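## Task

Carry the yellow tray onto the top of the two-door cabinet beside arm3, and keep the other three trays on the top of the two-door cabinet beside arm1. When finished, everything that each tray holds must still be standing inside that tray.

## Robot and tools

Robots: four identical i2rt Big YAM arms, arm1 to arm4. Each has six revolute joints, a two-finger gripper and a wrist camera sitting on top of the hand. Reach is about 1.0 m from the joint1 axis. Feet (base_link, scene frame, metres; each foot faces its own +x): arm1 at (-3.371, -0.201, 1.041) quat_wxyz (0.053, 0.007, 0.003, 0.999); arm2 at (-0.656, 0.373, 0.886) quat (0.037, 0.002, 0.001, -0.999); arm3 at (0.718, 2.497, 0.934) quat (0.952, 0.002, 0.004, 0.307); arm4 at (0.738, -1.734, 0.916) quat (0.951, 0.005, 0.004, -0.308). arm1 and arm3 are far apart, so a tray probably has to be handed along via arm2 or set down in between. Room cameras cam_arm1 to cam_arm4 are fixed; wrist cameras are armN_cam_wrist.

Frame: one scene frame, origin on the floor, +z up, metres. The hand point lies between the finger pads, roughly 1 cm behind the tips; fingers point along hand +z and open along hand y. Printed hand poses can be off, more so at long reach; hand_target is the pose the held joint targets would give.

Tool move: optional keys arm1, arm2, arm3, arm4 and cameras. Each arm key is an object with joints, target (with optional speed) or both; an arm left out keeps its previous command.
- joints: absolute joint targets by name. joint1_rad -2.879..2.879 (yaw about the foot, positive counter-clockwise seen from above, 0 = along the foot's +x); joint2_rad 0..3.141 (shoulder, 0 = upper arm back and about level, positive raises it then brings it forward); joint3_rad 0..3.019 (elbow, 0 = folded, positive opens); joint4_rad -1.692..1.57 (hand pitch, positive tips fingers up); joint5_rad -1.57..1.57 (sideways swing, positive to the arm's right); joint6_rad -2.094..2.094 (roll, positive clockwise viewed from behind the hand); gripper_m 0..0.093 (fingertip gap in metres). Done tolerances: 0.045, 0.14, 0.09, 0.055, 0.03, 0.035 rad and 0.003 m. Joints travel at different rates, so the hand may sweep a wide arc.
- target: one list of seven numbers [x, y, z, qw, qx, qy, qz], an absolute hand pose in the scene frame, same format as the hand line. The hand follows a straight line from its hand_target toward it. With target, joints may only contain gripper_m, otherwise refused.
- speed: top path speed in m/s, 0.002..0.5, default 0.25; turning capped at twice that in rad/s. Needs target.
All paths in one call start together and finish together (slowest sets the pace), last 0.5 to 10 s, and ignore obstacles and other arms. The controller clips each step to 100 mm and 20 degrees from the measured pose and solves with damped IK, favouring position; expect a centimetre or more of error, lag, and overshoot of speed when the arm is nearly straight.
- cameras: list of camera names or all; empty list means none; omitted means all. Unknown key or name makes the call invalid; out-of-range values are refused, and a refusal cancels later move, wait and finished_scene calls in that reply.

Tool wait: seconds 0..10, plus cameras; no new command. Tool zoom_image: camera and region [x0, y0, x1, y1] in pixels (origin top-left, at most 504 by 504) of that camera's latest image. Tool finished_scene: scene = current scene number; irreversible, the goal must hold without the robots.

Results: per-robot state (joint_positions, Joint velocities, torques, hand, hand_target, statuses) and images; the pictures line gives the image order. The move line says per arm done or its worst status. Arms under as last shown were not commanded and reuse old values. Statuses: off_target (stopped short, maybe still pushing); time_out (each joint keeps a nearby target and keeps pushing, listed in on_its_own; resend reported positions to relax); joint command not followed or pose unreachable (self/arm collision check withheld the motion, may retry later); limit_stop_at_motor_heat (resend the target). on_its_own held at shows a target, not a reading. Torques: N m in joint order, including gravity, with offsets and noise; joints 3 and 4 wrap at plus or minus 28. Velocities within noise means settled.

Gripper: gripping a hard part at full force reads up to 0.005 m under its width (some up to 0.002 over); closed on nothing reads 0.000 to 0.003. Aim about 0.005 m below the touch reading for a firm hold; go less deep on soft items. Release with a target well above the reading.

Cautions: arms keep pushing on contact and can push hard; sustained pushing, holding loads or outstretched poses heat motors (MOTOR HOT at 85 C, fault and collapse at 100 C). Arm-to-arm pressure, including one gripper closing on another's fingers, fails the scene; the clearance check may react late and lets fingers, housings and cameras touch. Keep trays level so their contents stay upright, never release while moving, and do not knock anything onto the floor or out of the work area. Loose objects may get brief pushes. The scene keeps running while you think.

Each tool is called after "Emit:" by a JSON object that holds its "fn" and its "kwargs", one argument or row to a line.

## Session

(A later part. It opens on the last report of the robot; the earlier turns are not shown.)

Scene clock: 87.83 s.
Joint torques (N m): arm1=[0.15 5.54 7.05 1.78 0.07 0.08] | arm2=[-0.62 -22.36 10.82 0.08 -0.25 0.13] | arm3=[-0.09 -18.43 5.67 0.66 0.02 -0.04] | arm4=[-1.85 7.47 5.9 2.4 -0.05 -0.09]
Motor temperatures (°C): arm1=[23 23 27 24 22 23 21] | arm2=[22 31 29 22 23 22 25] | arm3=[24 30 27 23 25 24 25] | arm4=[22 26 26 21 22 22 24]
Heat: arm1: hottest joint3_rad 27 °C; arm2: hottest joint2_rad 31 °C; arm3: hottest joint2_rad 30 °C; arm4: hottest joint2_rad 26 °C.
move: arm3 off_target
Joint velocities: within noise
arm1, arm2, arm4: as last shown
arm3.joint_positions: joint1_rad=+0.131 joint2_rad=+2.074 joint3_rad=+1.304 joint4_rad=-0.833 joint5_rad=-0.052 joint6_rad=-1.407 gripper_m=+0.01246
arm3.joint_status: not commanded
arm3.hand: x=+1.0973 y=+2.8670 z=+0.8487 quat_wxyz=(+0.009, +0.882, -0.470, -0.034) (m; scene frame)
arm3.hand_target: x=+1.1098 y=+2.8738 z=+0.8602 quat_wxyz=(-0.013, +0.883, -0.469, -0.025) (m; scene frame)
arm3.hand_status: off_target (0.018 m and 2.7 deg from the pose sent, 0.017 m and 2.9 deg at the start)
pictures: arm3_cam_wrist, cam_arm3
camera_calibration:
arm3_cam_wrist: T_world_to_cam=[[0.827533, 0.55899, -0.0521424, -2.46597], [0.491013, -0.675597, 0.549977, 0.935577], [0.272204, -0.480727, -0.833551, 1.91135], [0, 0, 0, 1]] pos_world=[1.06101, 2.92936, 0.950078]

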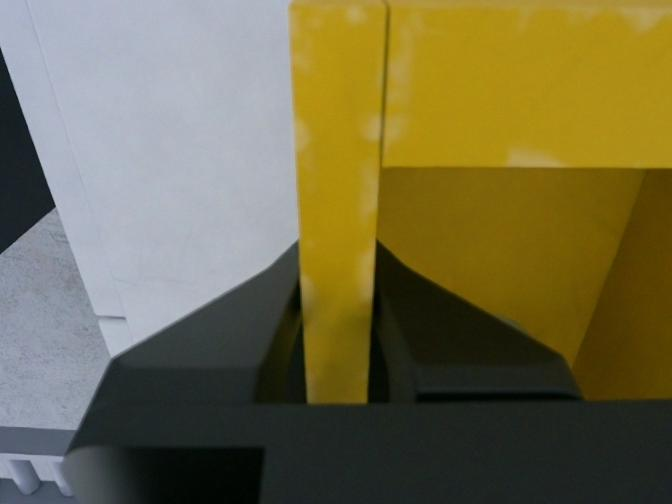

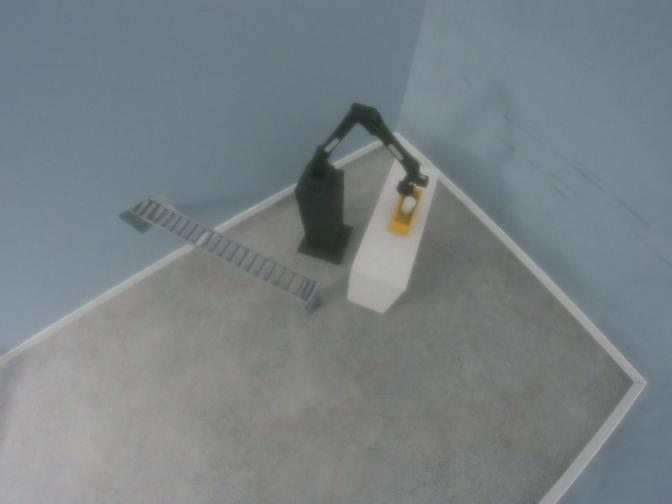

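Emit:
{"fn": "move", "kwargs": {
  "arm3": {"target":[1.11,2.874,0.84,-0.013,0.883,-0.469,-0.025],"speed":0.05},
  "cameras": ["arm3_cam_wrist"]
}}

Emit:
{"fn": "move", "kwargs": {
  "arm3": {"target":[1.11,2.874,0.825,-0.013,0.883,-0.469,-0.025],"speed":0.05},
  "cameras": ["cam_arm3","arm3_cam_wrist"]
}}

Emit:
{"fn": "zoom_image", "kwargs": {
  "camera": "cam_arm3",
  "region": [360, 150, 450, 240]
}}

Scene clock: 89.17 s.
Joint torques (N m): arm1=[-0.09 5.48 7.05 1.76 0.08 0.08] | arm2=[-0.62 -22.3 10.77 0.03 -0.26 0.14] | arm3=[0.03 -18.08 5.26 0.65 0.02 -0.04] | arm4=[-2.02 8.12 5.89 2.54 -0.06 -0.07]
Motor temperatures (°C): arm1=[23 23 27 24 22 23 21] | arm2=[22 31 29 22 23 22 25] | arm3=[24 30 27 23 25 24 25] | arm4=[22 26 26 21 22 22 24]
Heat: arm1: hottest joint3_rad 27 °C; arm2: hottest joint2_rad 31 °C; arm3: hottest joint2_rad 30 °C; arm4: hottest joint2_rad 26 °C.
move: arm3 off_target
Joint velocities: within noise
arm1.joint_positions: joint1_rad=-0.855 joint2_rad=+0.457 joint3_rad=+1.516 joint4_rad=-1.482 joint5_rad=+0.160 joint6_rad=+0.364 gripper_m=+0.09396
arm1.joint_status: not commanded
arm1.hand: x=-3.4087 y=-0.0829 z=+1.6331 quat_wxyz=(-0.218, +0.630, -0.552, -0.501) (m; scene frame)
arm1.hand_target: x=-3.4059 y=-0.0869 z=+1.6395 quat_wxyz=(-0.220, +0.625, -0.549, -0.509) (m; scene frame)
arm1.hand_status: not commanded
arm2.joint_positions: joint1_rad=-0.885 joint2_rad=+1.951 joint3_rad=+1.298 joint4_rad=-0.917 joint5_rad=+0.004 joint6_rad=-1.383 gripper_m=+0.01792
arm2.joint_status: not commanded
arm2.hand: x=-1.0194 y=+0.7576 z=+0.8647 quat_wxyz=(+0.002, -0.959, -0.282, -0.004) (m; scene frame)
arm2.hand_target: x=-1.0298 y=+0.7696 z=+0.8803 quat_wxyz=(+0.015, -0.961, -0.275, +0.005) (m; scene frame)
arm2.hand_status: not commanded
arm3.joint_positions: joint1_rad=+0.131 joint2_rad=+2.104 joint3_rad=+1.304 joint4_rad=-0.792 joint5_rad=-0.048 joint6_rad=-1.404 gripper_m=+0.01246
arm3.joint_status: not commanded
arm3.hand: x=+1.1003 y=+2.8689 z=+0.8330 quat_wxyz=(+0.004, +0.881, -0.472, -0.030) (m; scene frame)
arm3.hand_target: x=+1.1104 y=+2.8733 z=+0.8400 quat_wxyz=(-0.012, +0.882, -0.470, -0.023) (m; scene frame)
arm3.hand_status: off_target (0.013 m and 2.1 deg from the pose sent, 0.017 m and 2.7 deg at the start)
arm4.joint_positions: joint1_rad=+0.860 joint2_rad=+0.370 joint3_rad=+1.622 joint4_rad=-1.329 joint5_rad=-0.136 joint6_rad=-0.547 gripper_m=+0.09396
arm4.joint_status: not commanded
arm4.hand: x=+0.7918 y=-1.7066 z=+1.5908 quat_wxyz=(-0.677, +0.318, -0.661, +0.052) (m; scene frame)
arm4.hand_target: x=+0.7854 y=-1.7082 z=+1.5954 quat_wxyz=(-0.684, +0.316, -0.656, +0.053) (m; scene frame)
arm4.hand_status: not commanded
pictures: arm3_cam_wrist
camera_calibration:
arm3_cam_wrist: T_world_to_cam=[[0.829678, 0.556777, -0.0404264, -2.47609], [0.482822, -0.679351, 0.552599, 0.961683], [0.280211, -0.477998, -0.832466, 1.88079], [0, 0, 0, 1]] pos_world=[1.06302, 2.93097, 0.934173]

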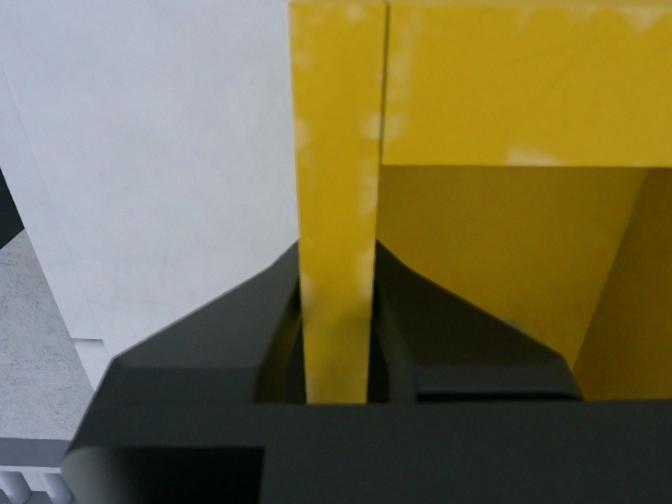

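Scene clock: 90.13 s.
Joint torques (N m): arm1=[-0.32 5.25 7.05 1.83 0.06 0.07] | arm2=[-0.62 -22.42 10.74 -0.01 -0.27 0.15] | arm3=[-0.09 -16.5 5.15 0.69 -0.18 -0.07] | arm4=[-1.9 8.12 5.6 2.48 -0.05 -0.09]
Motor temperatures (°C): arm1=[23 23 27 24 22 23 21] | arm2=[22 31 29 22 23 22 25] | arm3=[24 30 28 23 25 24 25] | arm4=[22 26 26 21 22 22 24]
Heat: arm1: hottest joint3_rad 27 °C; arm2: hottest joint2_rad 31 °C; arm3: hottest joint2_rad 30 °C; arm4: hottest joint2_rad 26 °C.
move: arm3 done
Joint velocities: within noise
arm1, arm2, arm4: as last shown
arm3.joint_positions: joint1_rad=+0.131 joint2_rad=+2.110 joint3_rad=+1.304 joint4_rad=-0.764 joint5_rad=-0.043 joint6_rad=-1.397 gripper_m=+0.01246
arm3.joint_status: not commanded
arm3.hand: x=+1.1047 y=+2.8720 z=+0.8297 quat_wxyz=(-0.005, +0.880, -0.474, -0.025) (m; scene frame)
arm3.hand_target: x=+1.1105 y=+2.8734 z=+0.8250 quat_wxyz=(-0.012, +0.881, -0.472, -0.023) (m; scene frame)
arm3.hand_status: done (0.007 m and 1.1 deg from the pose sent, 0.014 m and 2.1 deg at the start)
pictures: arm3_cam_wrist, cam_arm3
camera_calibration:
arm3_cam_wrist: T_world_to_cam=[[0.833675, 0.551935, -0.0187772, -2.49008], [0.468252, -0.688431, 0.553897, 1.00456], [0.292789, -0.470563, -0.832373, 1.84298], [0, 0, 0, 1]] pos_world=[1.06592, 2.93317, 0.930867]

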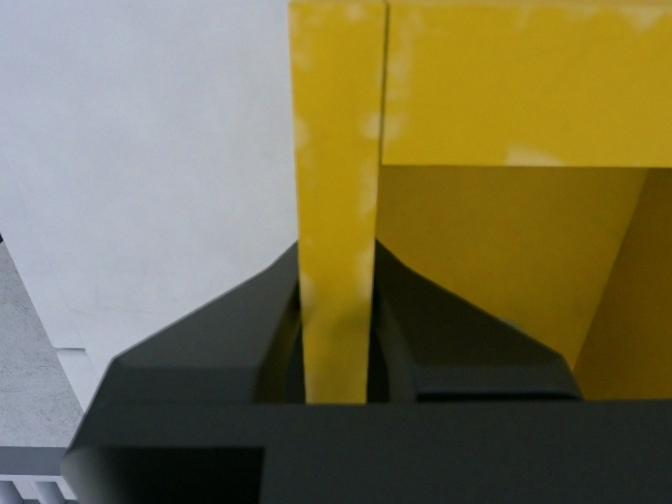

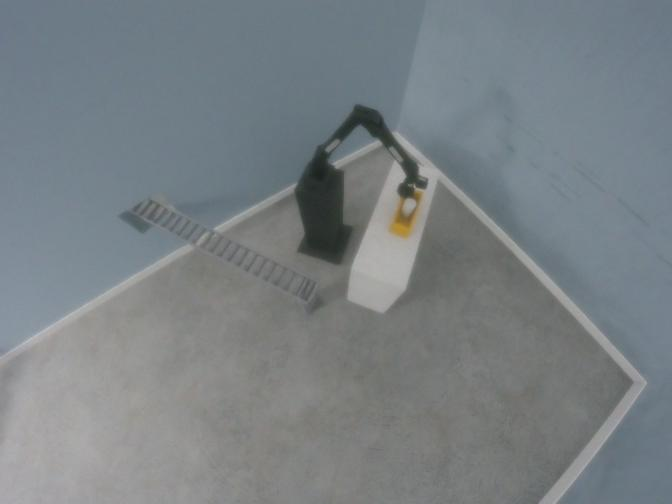

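Scaled by 5.600 from the camera's 672x504 image, which has a finer 960x720 frame.

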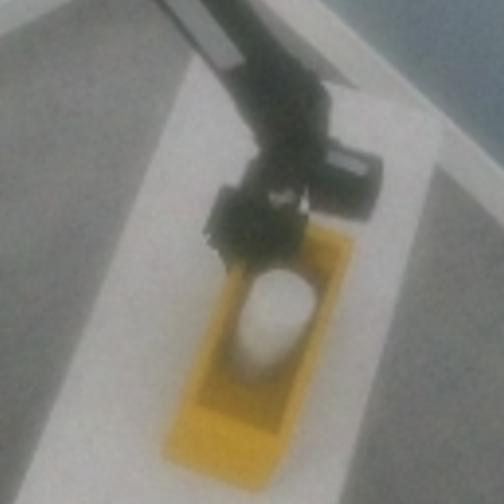

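Emit:
{"fn": "move", "kwargs": {
  "arm3": {"target":[1.11,2.874,0.815,-0.005,0.881,-0.471,-0.02],"speed":0.05},
  "cameras": []
}}

Emit:
{"fn": "move", "kwargs": {
  "arm3": {"joints":{"gripper_m":0.0175}},
  "cameras": []
}}

Emit:
{"fn": "move", "kwargs": {
  "arm3": {"joints":{"gripper_m":0.032}},
  "cameras": ["cam_arm3","arm3_cam_wrist"]
}}

Emit:
{"fn": "zoom_image", "kwargs": {
  "camera": "cam_arm3",
  "region": [360, 150, 450, 240]
}}

Scene clock: 91.33 s.
Joint torques (N m): arm1=[0.03 5.36 7.15 1.78 0.07 0.06] | arm2=[-0.85 -22.24 10.73 0.02 -0.27 0.14] | arm3=[0.32 -15.03 5.76 0.61 0.16 -0.04] | arm4=[-1.32 8 5.87 2.48 -0.05 -0.1]
Motor temperatures (°C): arm1=[23 23 27 24 22 23 21] | arm2=[22 31 29 22 23 22 25] | arm3=[24 30 28 23 25 24 25] | arm4=[22 26 26 21 22 22 24]
Heat: arm1: hottest joint3_rad 27 °C; arm2: hottest joint2_rad 31 °C; arm3: hottest joint2_rad 30 °C; arm4: hottest joint2_rad 26 °C.
move: arm3 off_target
Joint velocities: within noise
arm1, arm2, arm4: as last shown
arm3.joint_positions: joint1_rad=+0.131 joint2_rad=+2.113 joint3_rad=+1.304 joint4_rad=-0.760 joint5_rad=-0.042 joint6_rad=-1.397 gripper_m=+0.01246
arm3.joint_status: not commanded
arm3.hand: x=+1.1052 y=+2.8721 z=+0.8281 quat_wxyz=(-0.006, +0.880, -0.474, -0.024) (m; scene frame)
arm3.hand_target: x=+1.1095 y=+2.8736 z=+0.8153 quat_wxyz=(-0.005, +0.882, -0.471, -0.020) (m; scene frame)
arm3.hand_status: off_target (0.014 m and 0.6 deg from the pose sent, 0.016 m and 0.6 deg at the start)
pictures: none
No camera images: "cameras" was empty.

Scene clock: 92.00 s.
Joint torques (N m): arm1=[0.15 5.19 7.06 1.83 0.06 0.07] | arm2=[-0.44 -22.12 10.82 0.02 -0.26 0.16] | arm3=[0.38 -16.21 5.67 0.43 0.08 -0.04] | arm4=[-1.26 8.12 5.7 2.44 -0.07 -0.1]
Motor temperatures (°C): arm1=[23 23 27 24 22 23 21] | arm2=[22 31 29 22 23 22 24] | arm3=[24 30 28 23 25 24 25] | arm4=[22 26 26 21 22 22 24]
Heat: arm1: hottest joint3_rad 27 °C; arm2: hottest joint2_rad 31 °C; arm3: hottest joint2_rad 30 °C; arm4: hottest joint2_rad 26 °C.
move: arm3 done
Joint velocities: within noise
arm1, arm2, arm4: as last shown
arm3.joint_positions: joint1_rad=+0.131 joint2_rad=+2.128 joint3_rad=+1.304 joint4_rad=-0.754 joint5_rad=-0.040 joint6_rad=-1.397 gripper_m=+0.01742
arm3.joint_status: all done
arm3.hand: x=+1.1039 y=+2.8706 z=+0.8207 quat_wxyz=(-0.002, +0.880, -0.474, -0.024) (m; scene frame)
arm3.hand_target: x=+1.1094 y=+2.8736 z=+0.8152 quat_wxyz=(-0.005, +0.882, -0.471, -0.020) (m; scene frame)
arm3.hand_status: not commanded
pictures: none
No camera images: "cameras" was empty.

Scene clock: 92.53 s.
Joint torques (N m): arm1=[-0.09 5.07 7.15 1.84 0.09 0.07] | arm2=[-0.62 -22.12 10.8 0.02 -0.25 0.14] | arm3=[0.32 -16.21 5.67 0.43 0.08 -0.03] | arm4=[-1.49 7.77 5.87 2.66 -0.08 -0.1]
Motor temperatures (°C): arm1=[23 23 27 24 22 23 21] | arm2=[22 31 29 22 23 22 24] | arm3=[24 30 28 23 25 24 25] | arm4=[22 26 26 21 22 22 24]
Heat: arm1: hottest joint3_rad 27 °C; arm2: hottest joint2_rad 31 °C; arm3: hottest joint2_rad 30 °C; arm4: hottest joint2_rad 26 °C.
move: arm3 done
Joint velocities: within noise
arm1, arm2, arm4: as last shown
arm3.joint_positions: joint1_rad=+0.131 joint2_rad=+2.128 joint3_rad=+1.304 joint4_rad=-0.754 joint5_rad=-0.040 joint6_rad=-1.397 gripper_m=+0.03182
arm3.joint_status: all done
arm3.hand: x=+1.1039 y=+2.8706 z=+0.8207 quat_wxyz=(-0.002, +0.880, -0.474, -0.024) (m; scene frame)
arm3.hand_target: x=+1.1094 y=+2.8736 z=+0.8152 quat_wxyz=(-0.005, +0.882, -0.471, -0.020) (m; scene frame)
arm3.hand_status: not commanded
pictures: arm3_cam_wrist, cam_arm3
camera_calibration:
arm3_cam_wrist: T_world_to_cam=[[0.833573, 0.551844, -0.0249627, -2.48337], [0.469903, -0.684591, 0.557249, 0.993413], [0.290425, -0.476238, -0.82997, 1.85192], [0, 0, 0, 1]] pos_world=[1.06542, 2.93247, 0.921465]

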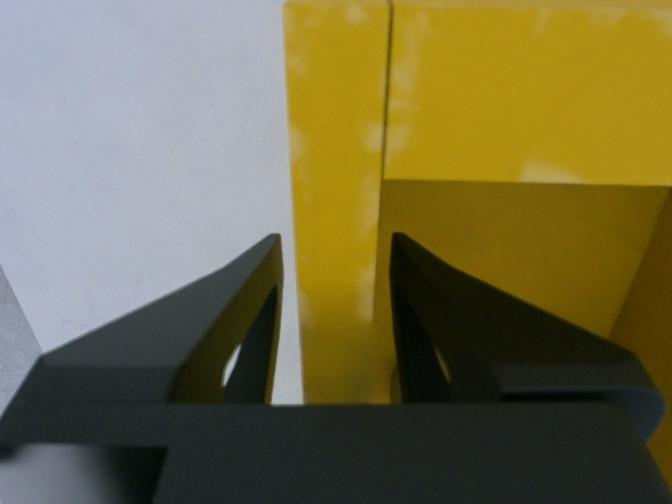

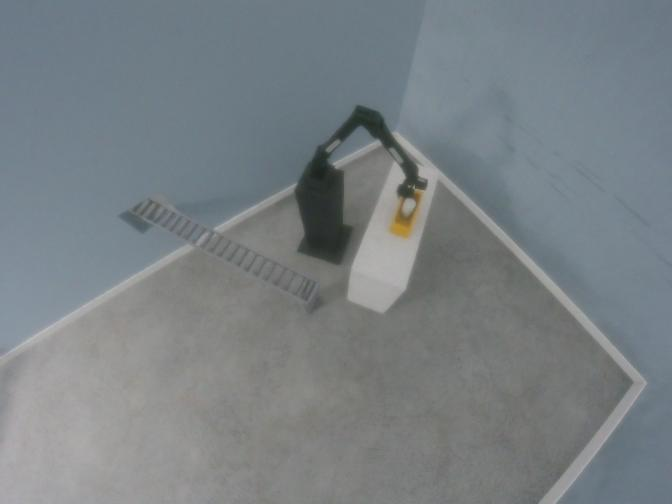

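Scaled by 5.600 from the camera's 672x504 image, which has a finer 960x720 frame.

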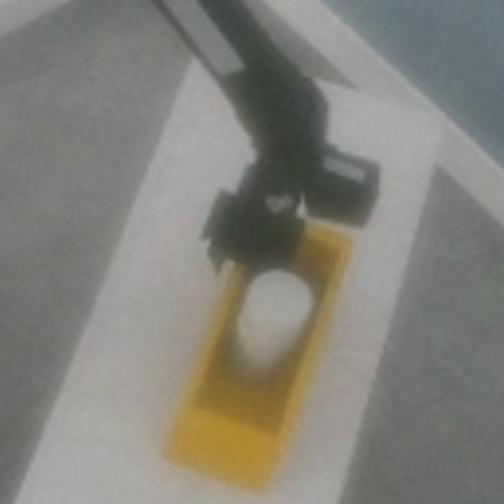

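Emit:
{"fn": "move", "kwargs": {
  "arm3": {"target":[1.10,2.88,0.95,-0.002,0.88,-0.474,-0.022],"speed":0.1},
  "cameras": ["cam_arm3","cam_arm1","arm3_cam_wrist"]
}}

Emit:
{"fn": "zoom_image", "kwargs": {
  "camera": "cam_arm3",
  "region": [360, 150, 450, 240]
}}

Scene clock: 94.80 s.
Joint torques (N m): arm1=[-0.32 5.48 7.04 1.83 0.07 0.08] | arm2=[-0.62 -22.36 10.78 0.05 -0.27 0.15] | arm3=[1.85 -16.62 8.54 -0.59 0.01 0.13] | arm4=[-1.55 7.71 5.79 2.45 -0.04 -0.1]
Motor temperatures (°C): arm1=[23 23 27 24 22 23 21] | arm2=[22 31 29 22 23 22 24] | arm3=[24 30 28 23 25 24 25] | arm4=[22 26 26 21 22 22 24]
Heat: arm1: hottest joint3_rad 27 °C; arm2: hottest joint2_rad 31 °C; arm3: hottest joint2_rad 30 °C; arm4: hottest joint2_rad 26 °C.
move: arm3 off_target
Joint velocities: within noise
arm1, arm2, arm4: as last shown
arm3.joint_positions: joint1_rad=+0.137 joint2_rad=+1.920 joint3_rad=+1.333 joint4_rad=-1.013 joint5_rad=-0.040 joint6_rad=-1.397 gripper_m=+0.03190
arm3.joint_status: not commanded
arm3.hand: x=+1.0947 y=+2.8650 z=+0.9369 quat_wxyz=(+0.009, +0.881, -0.472, -0.028) (m; scene frame)
arm3.hand_target: x=+1.0997 y=+2.8797 z=+0.9502 quat_wxyz=(-0.003, +0.882, -0.470, -0.022) (m; scene frame)
arm3.hand_status: off_target (0.021 m and 1.4 deg from the pose sent, 0.130 m and 0.3 deg at the start)
pictures: arm3_cam_wrist, cam_arm1, cam_arm3
camera_calibration:
arm3_cam_wrist: T_world_to_cam=[[0.829778, 0.556178, -0.0461975, -2.45808], [0.482609, -0.673513, 0.559883, 0.881033], [0.28028, -0.486874, -0.827283, 1.98747], [0, 0, 0, 1]] pos_world=[1.05742, 2.92816, 1.03737]

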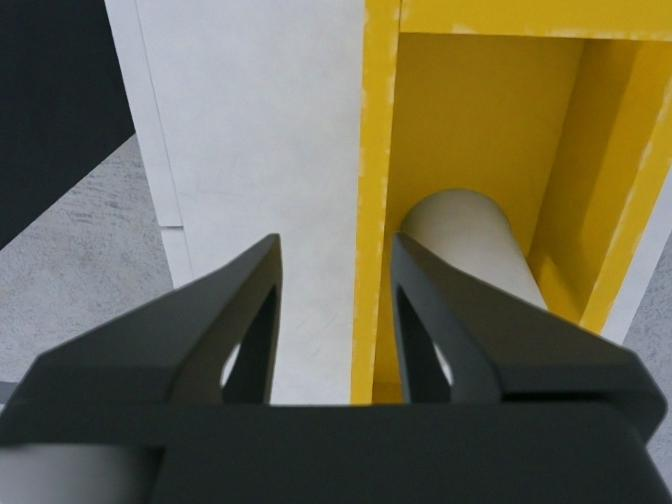

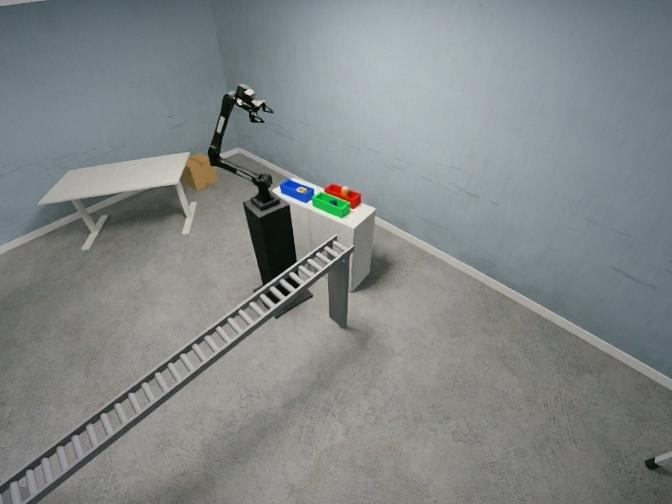

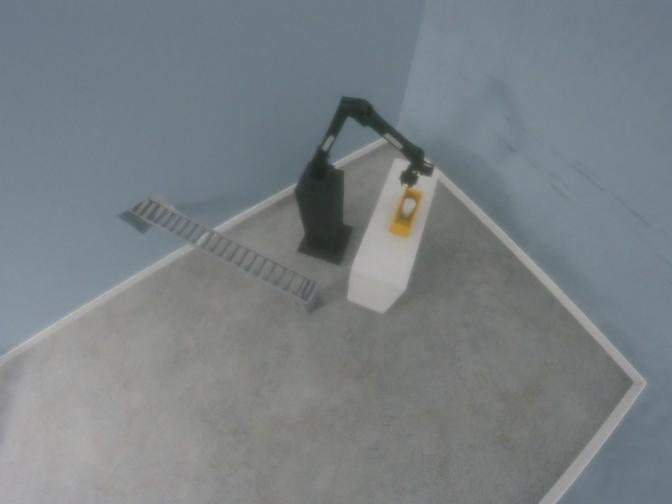

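Scaled by 5.600 from the camera's 672x504 image, which has a finer 960x720 frame.

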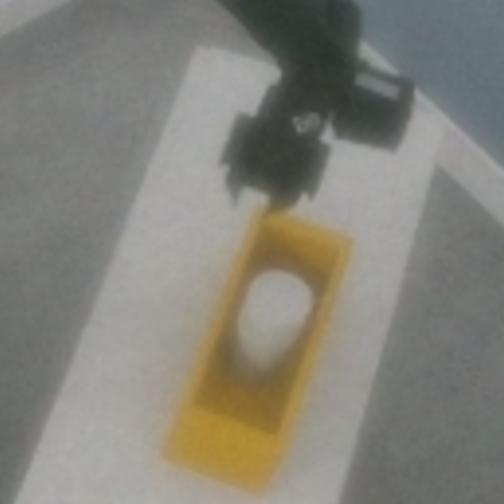

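Tray is on the cabinet, cup standing.

Emit:
{"fn": "finished_scene", "kwargs": {
  "scene": 2
}}

The scene is finished: the task was done.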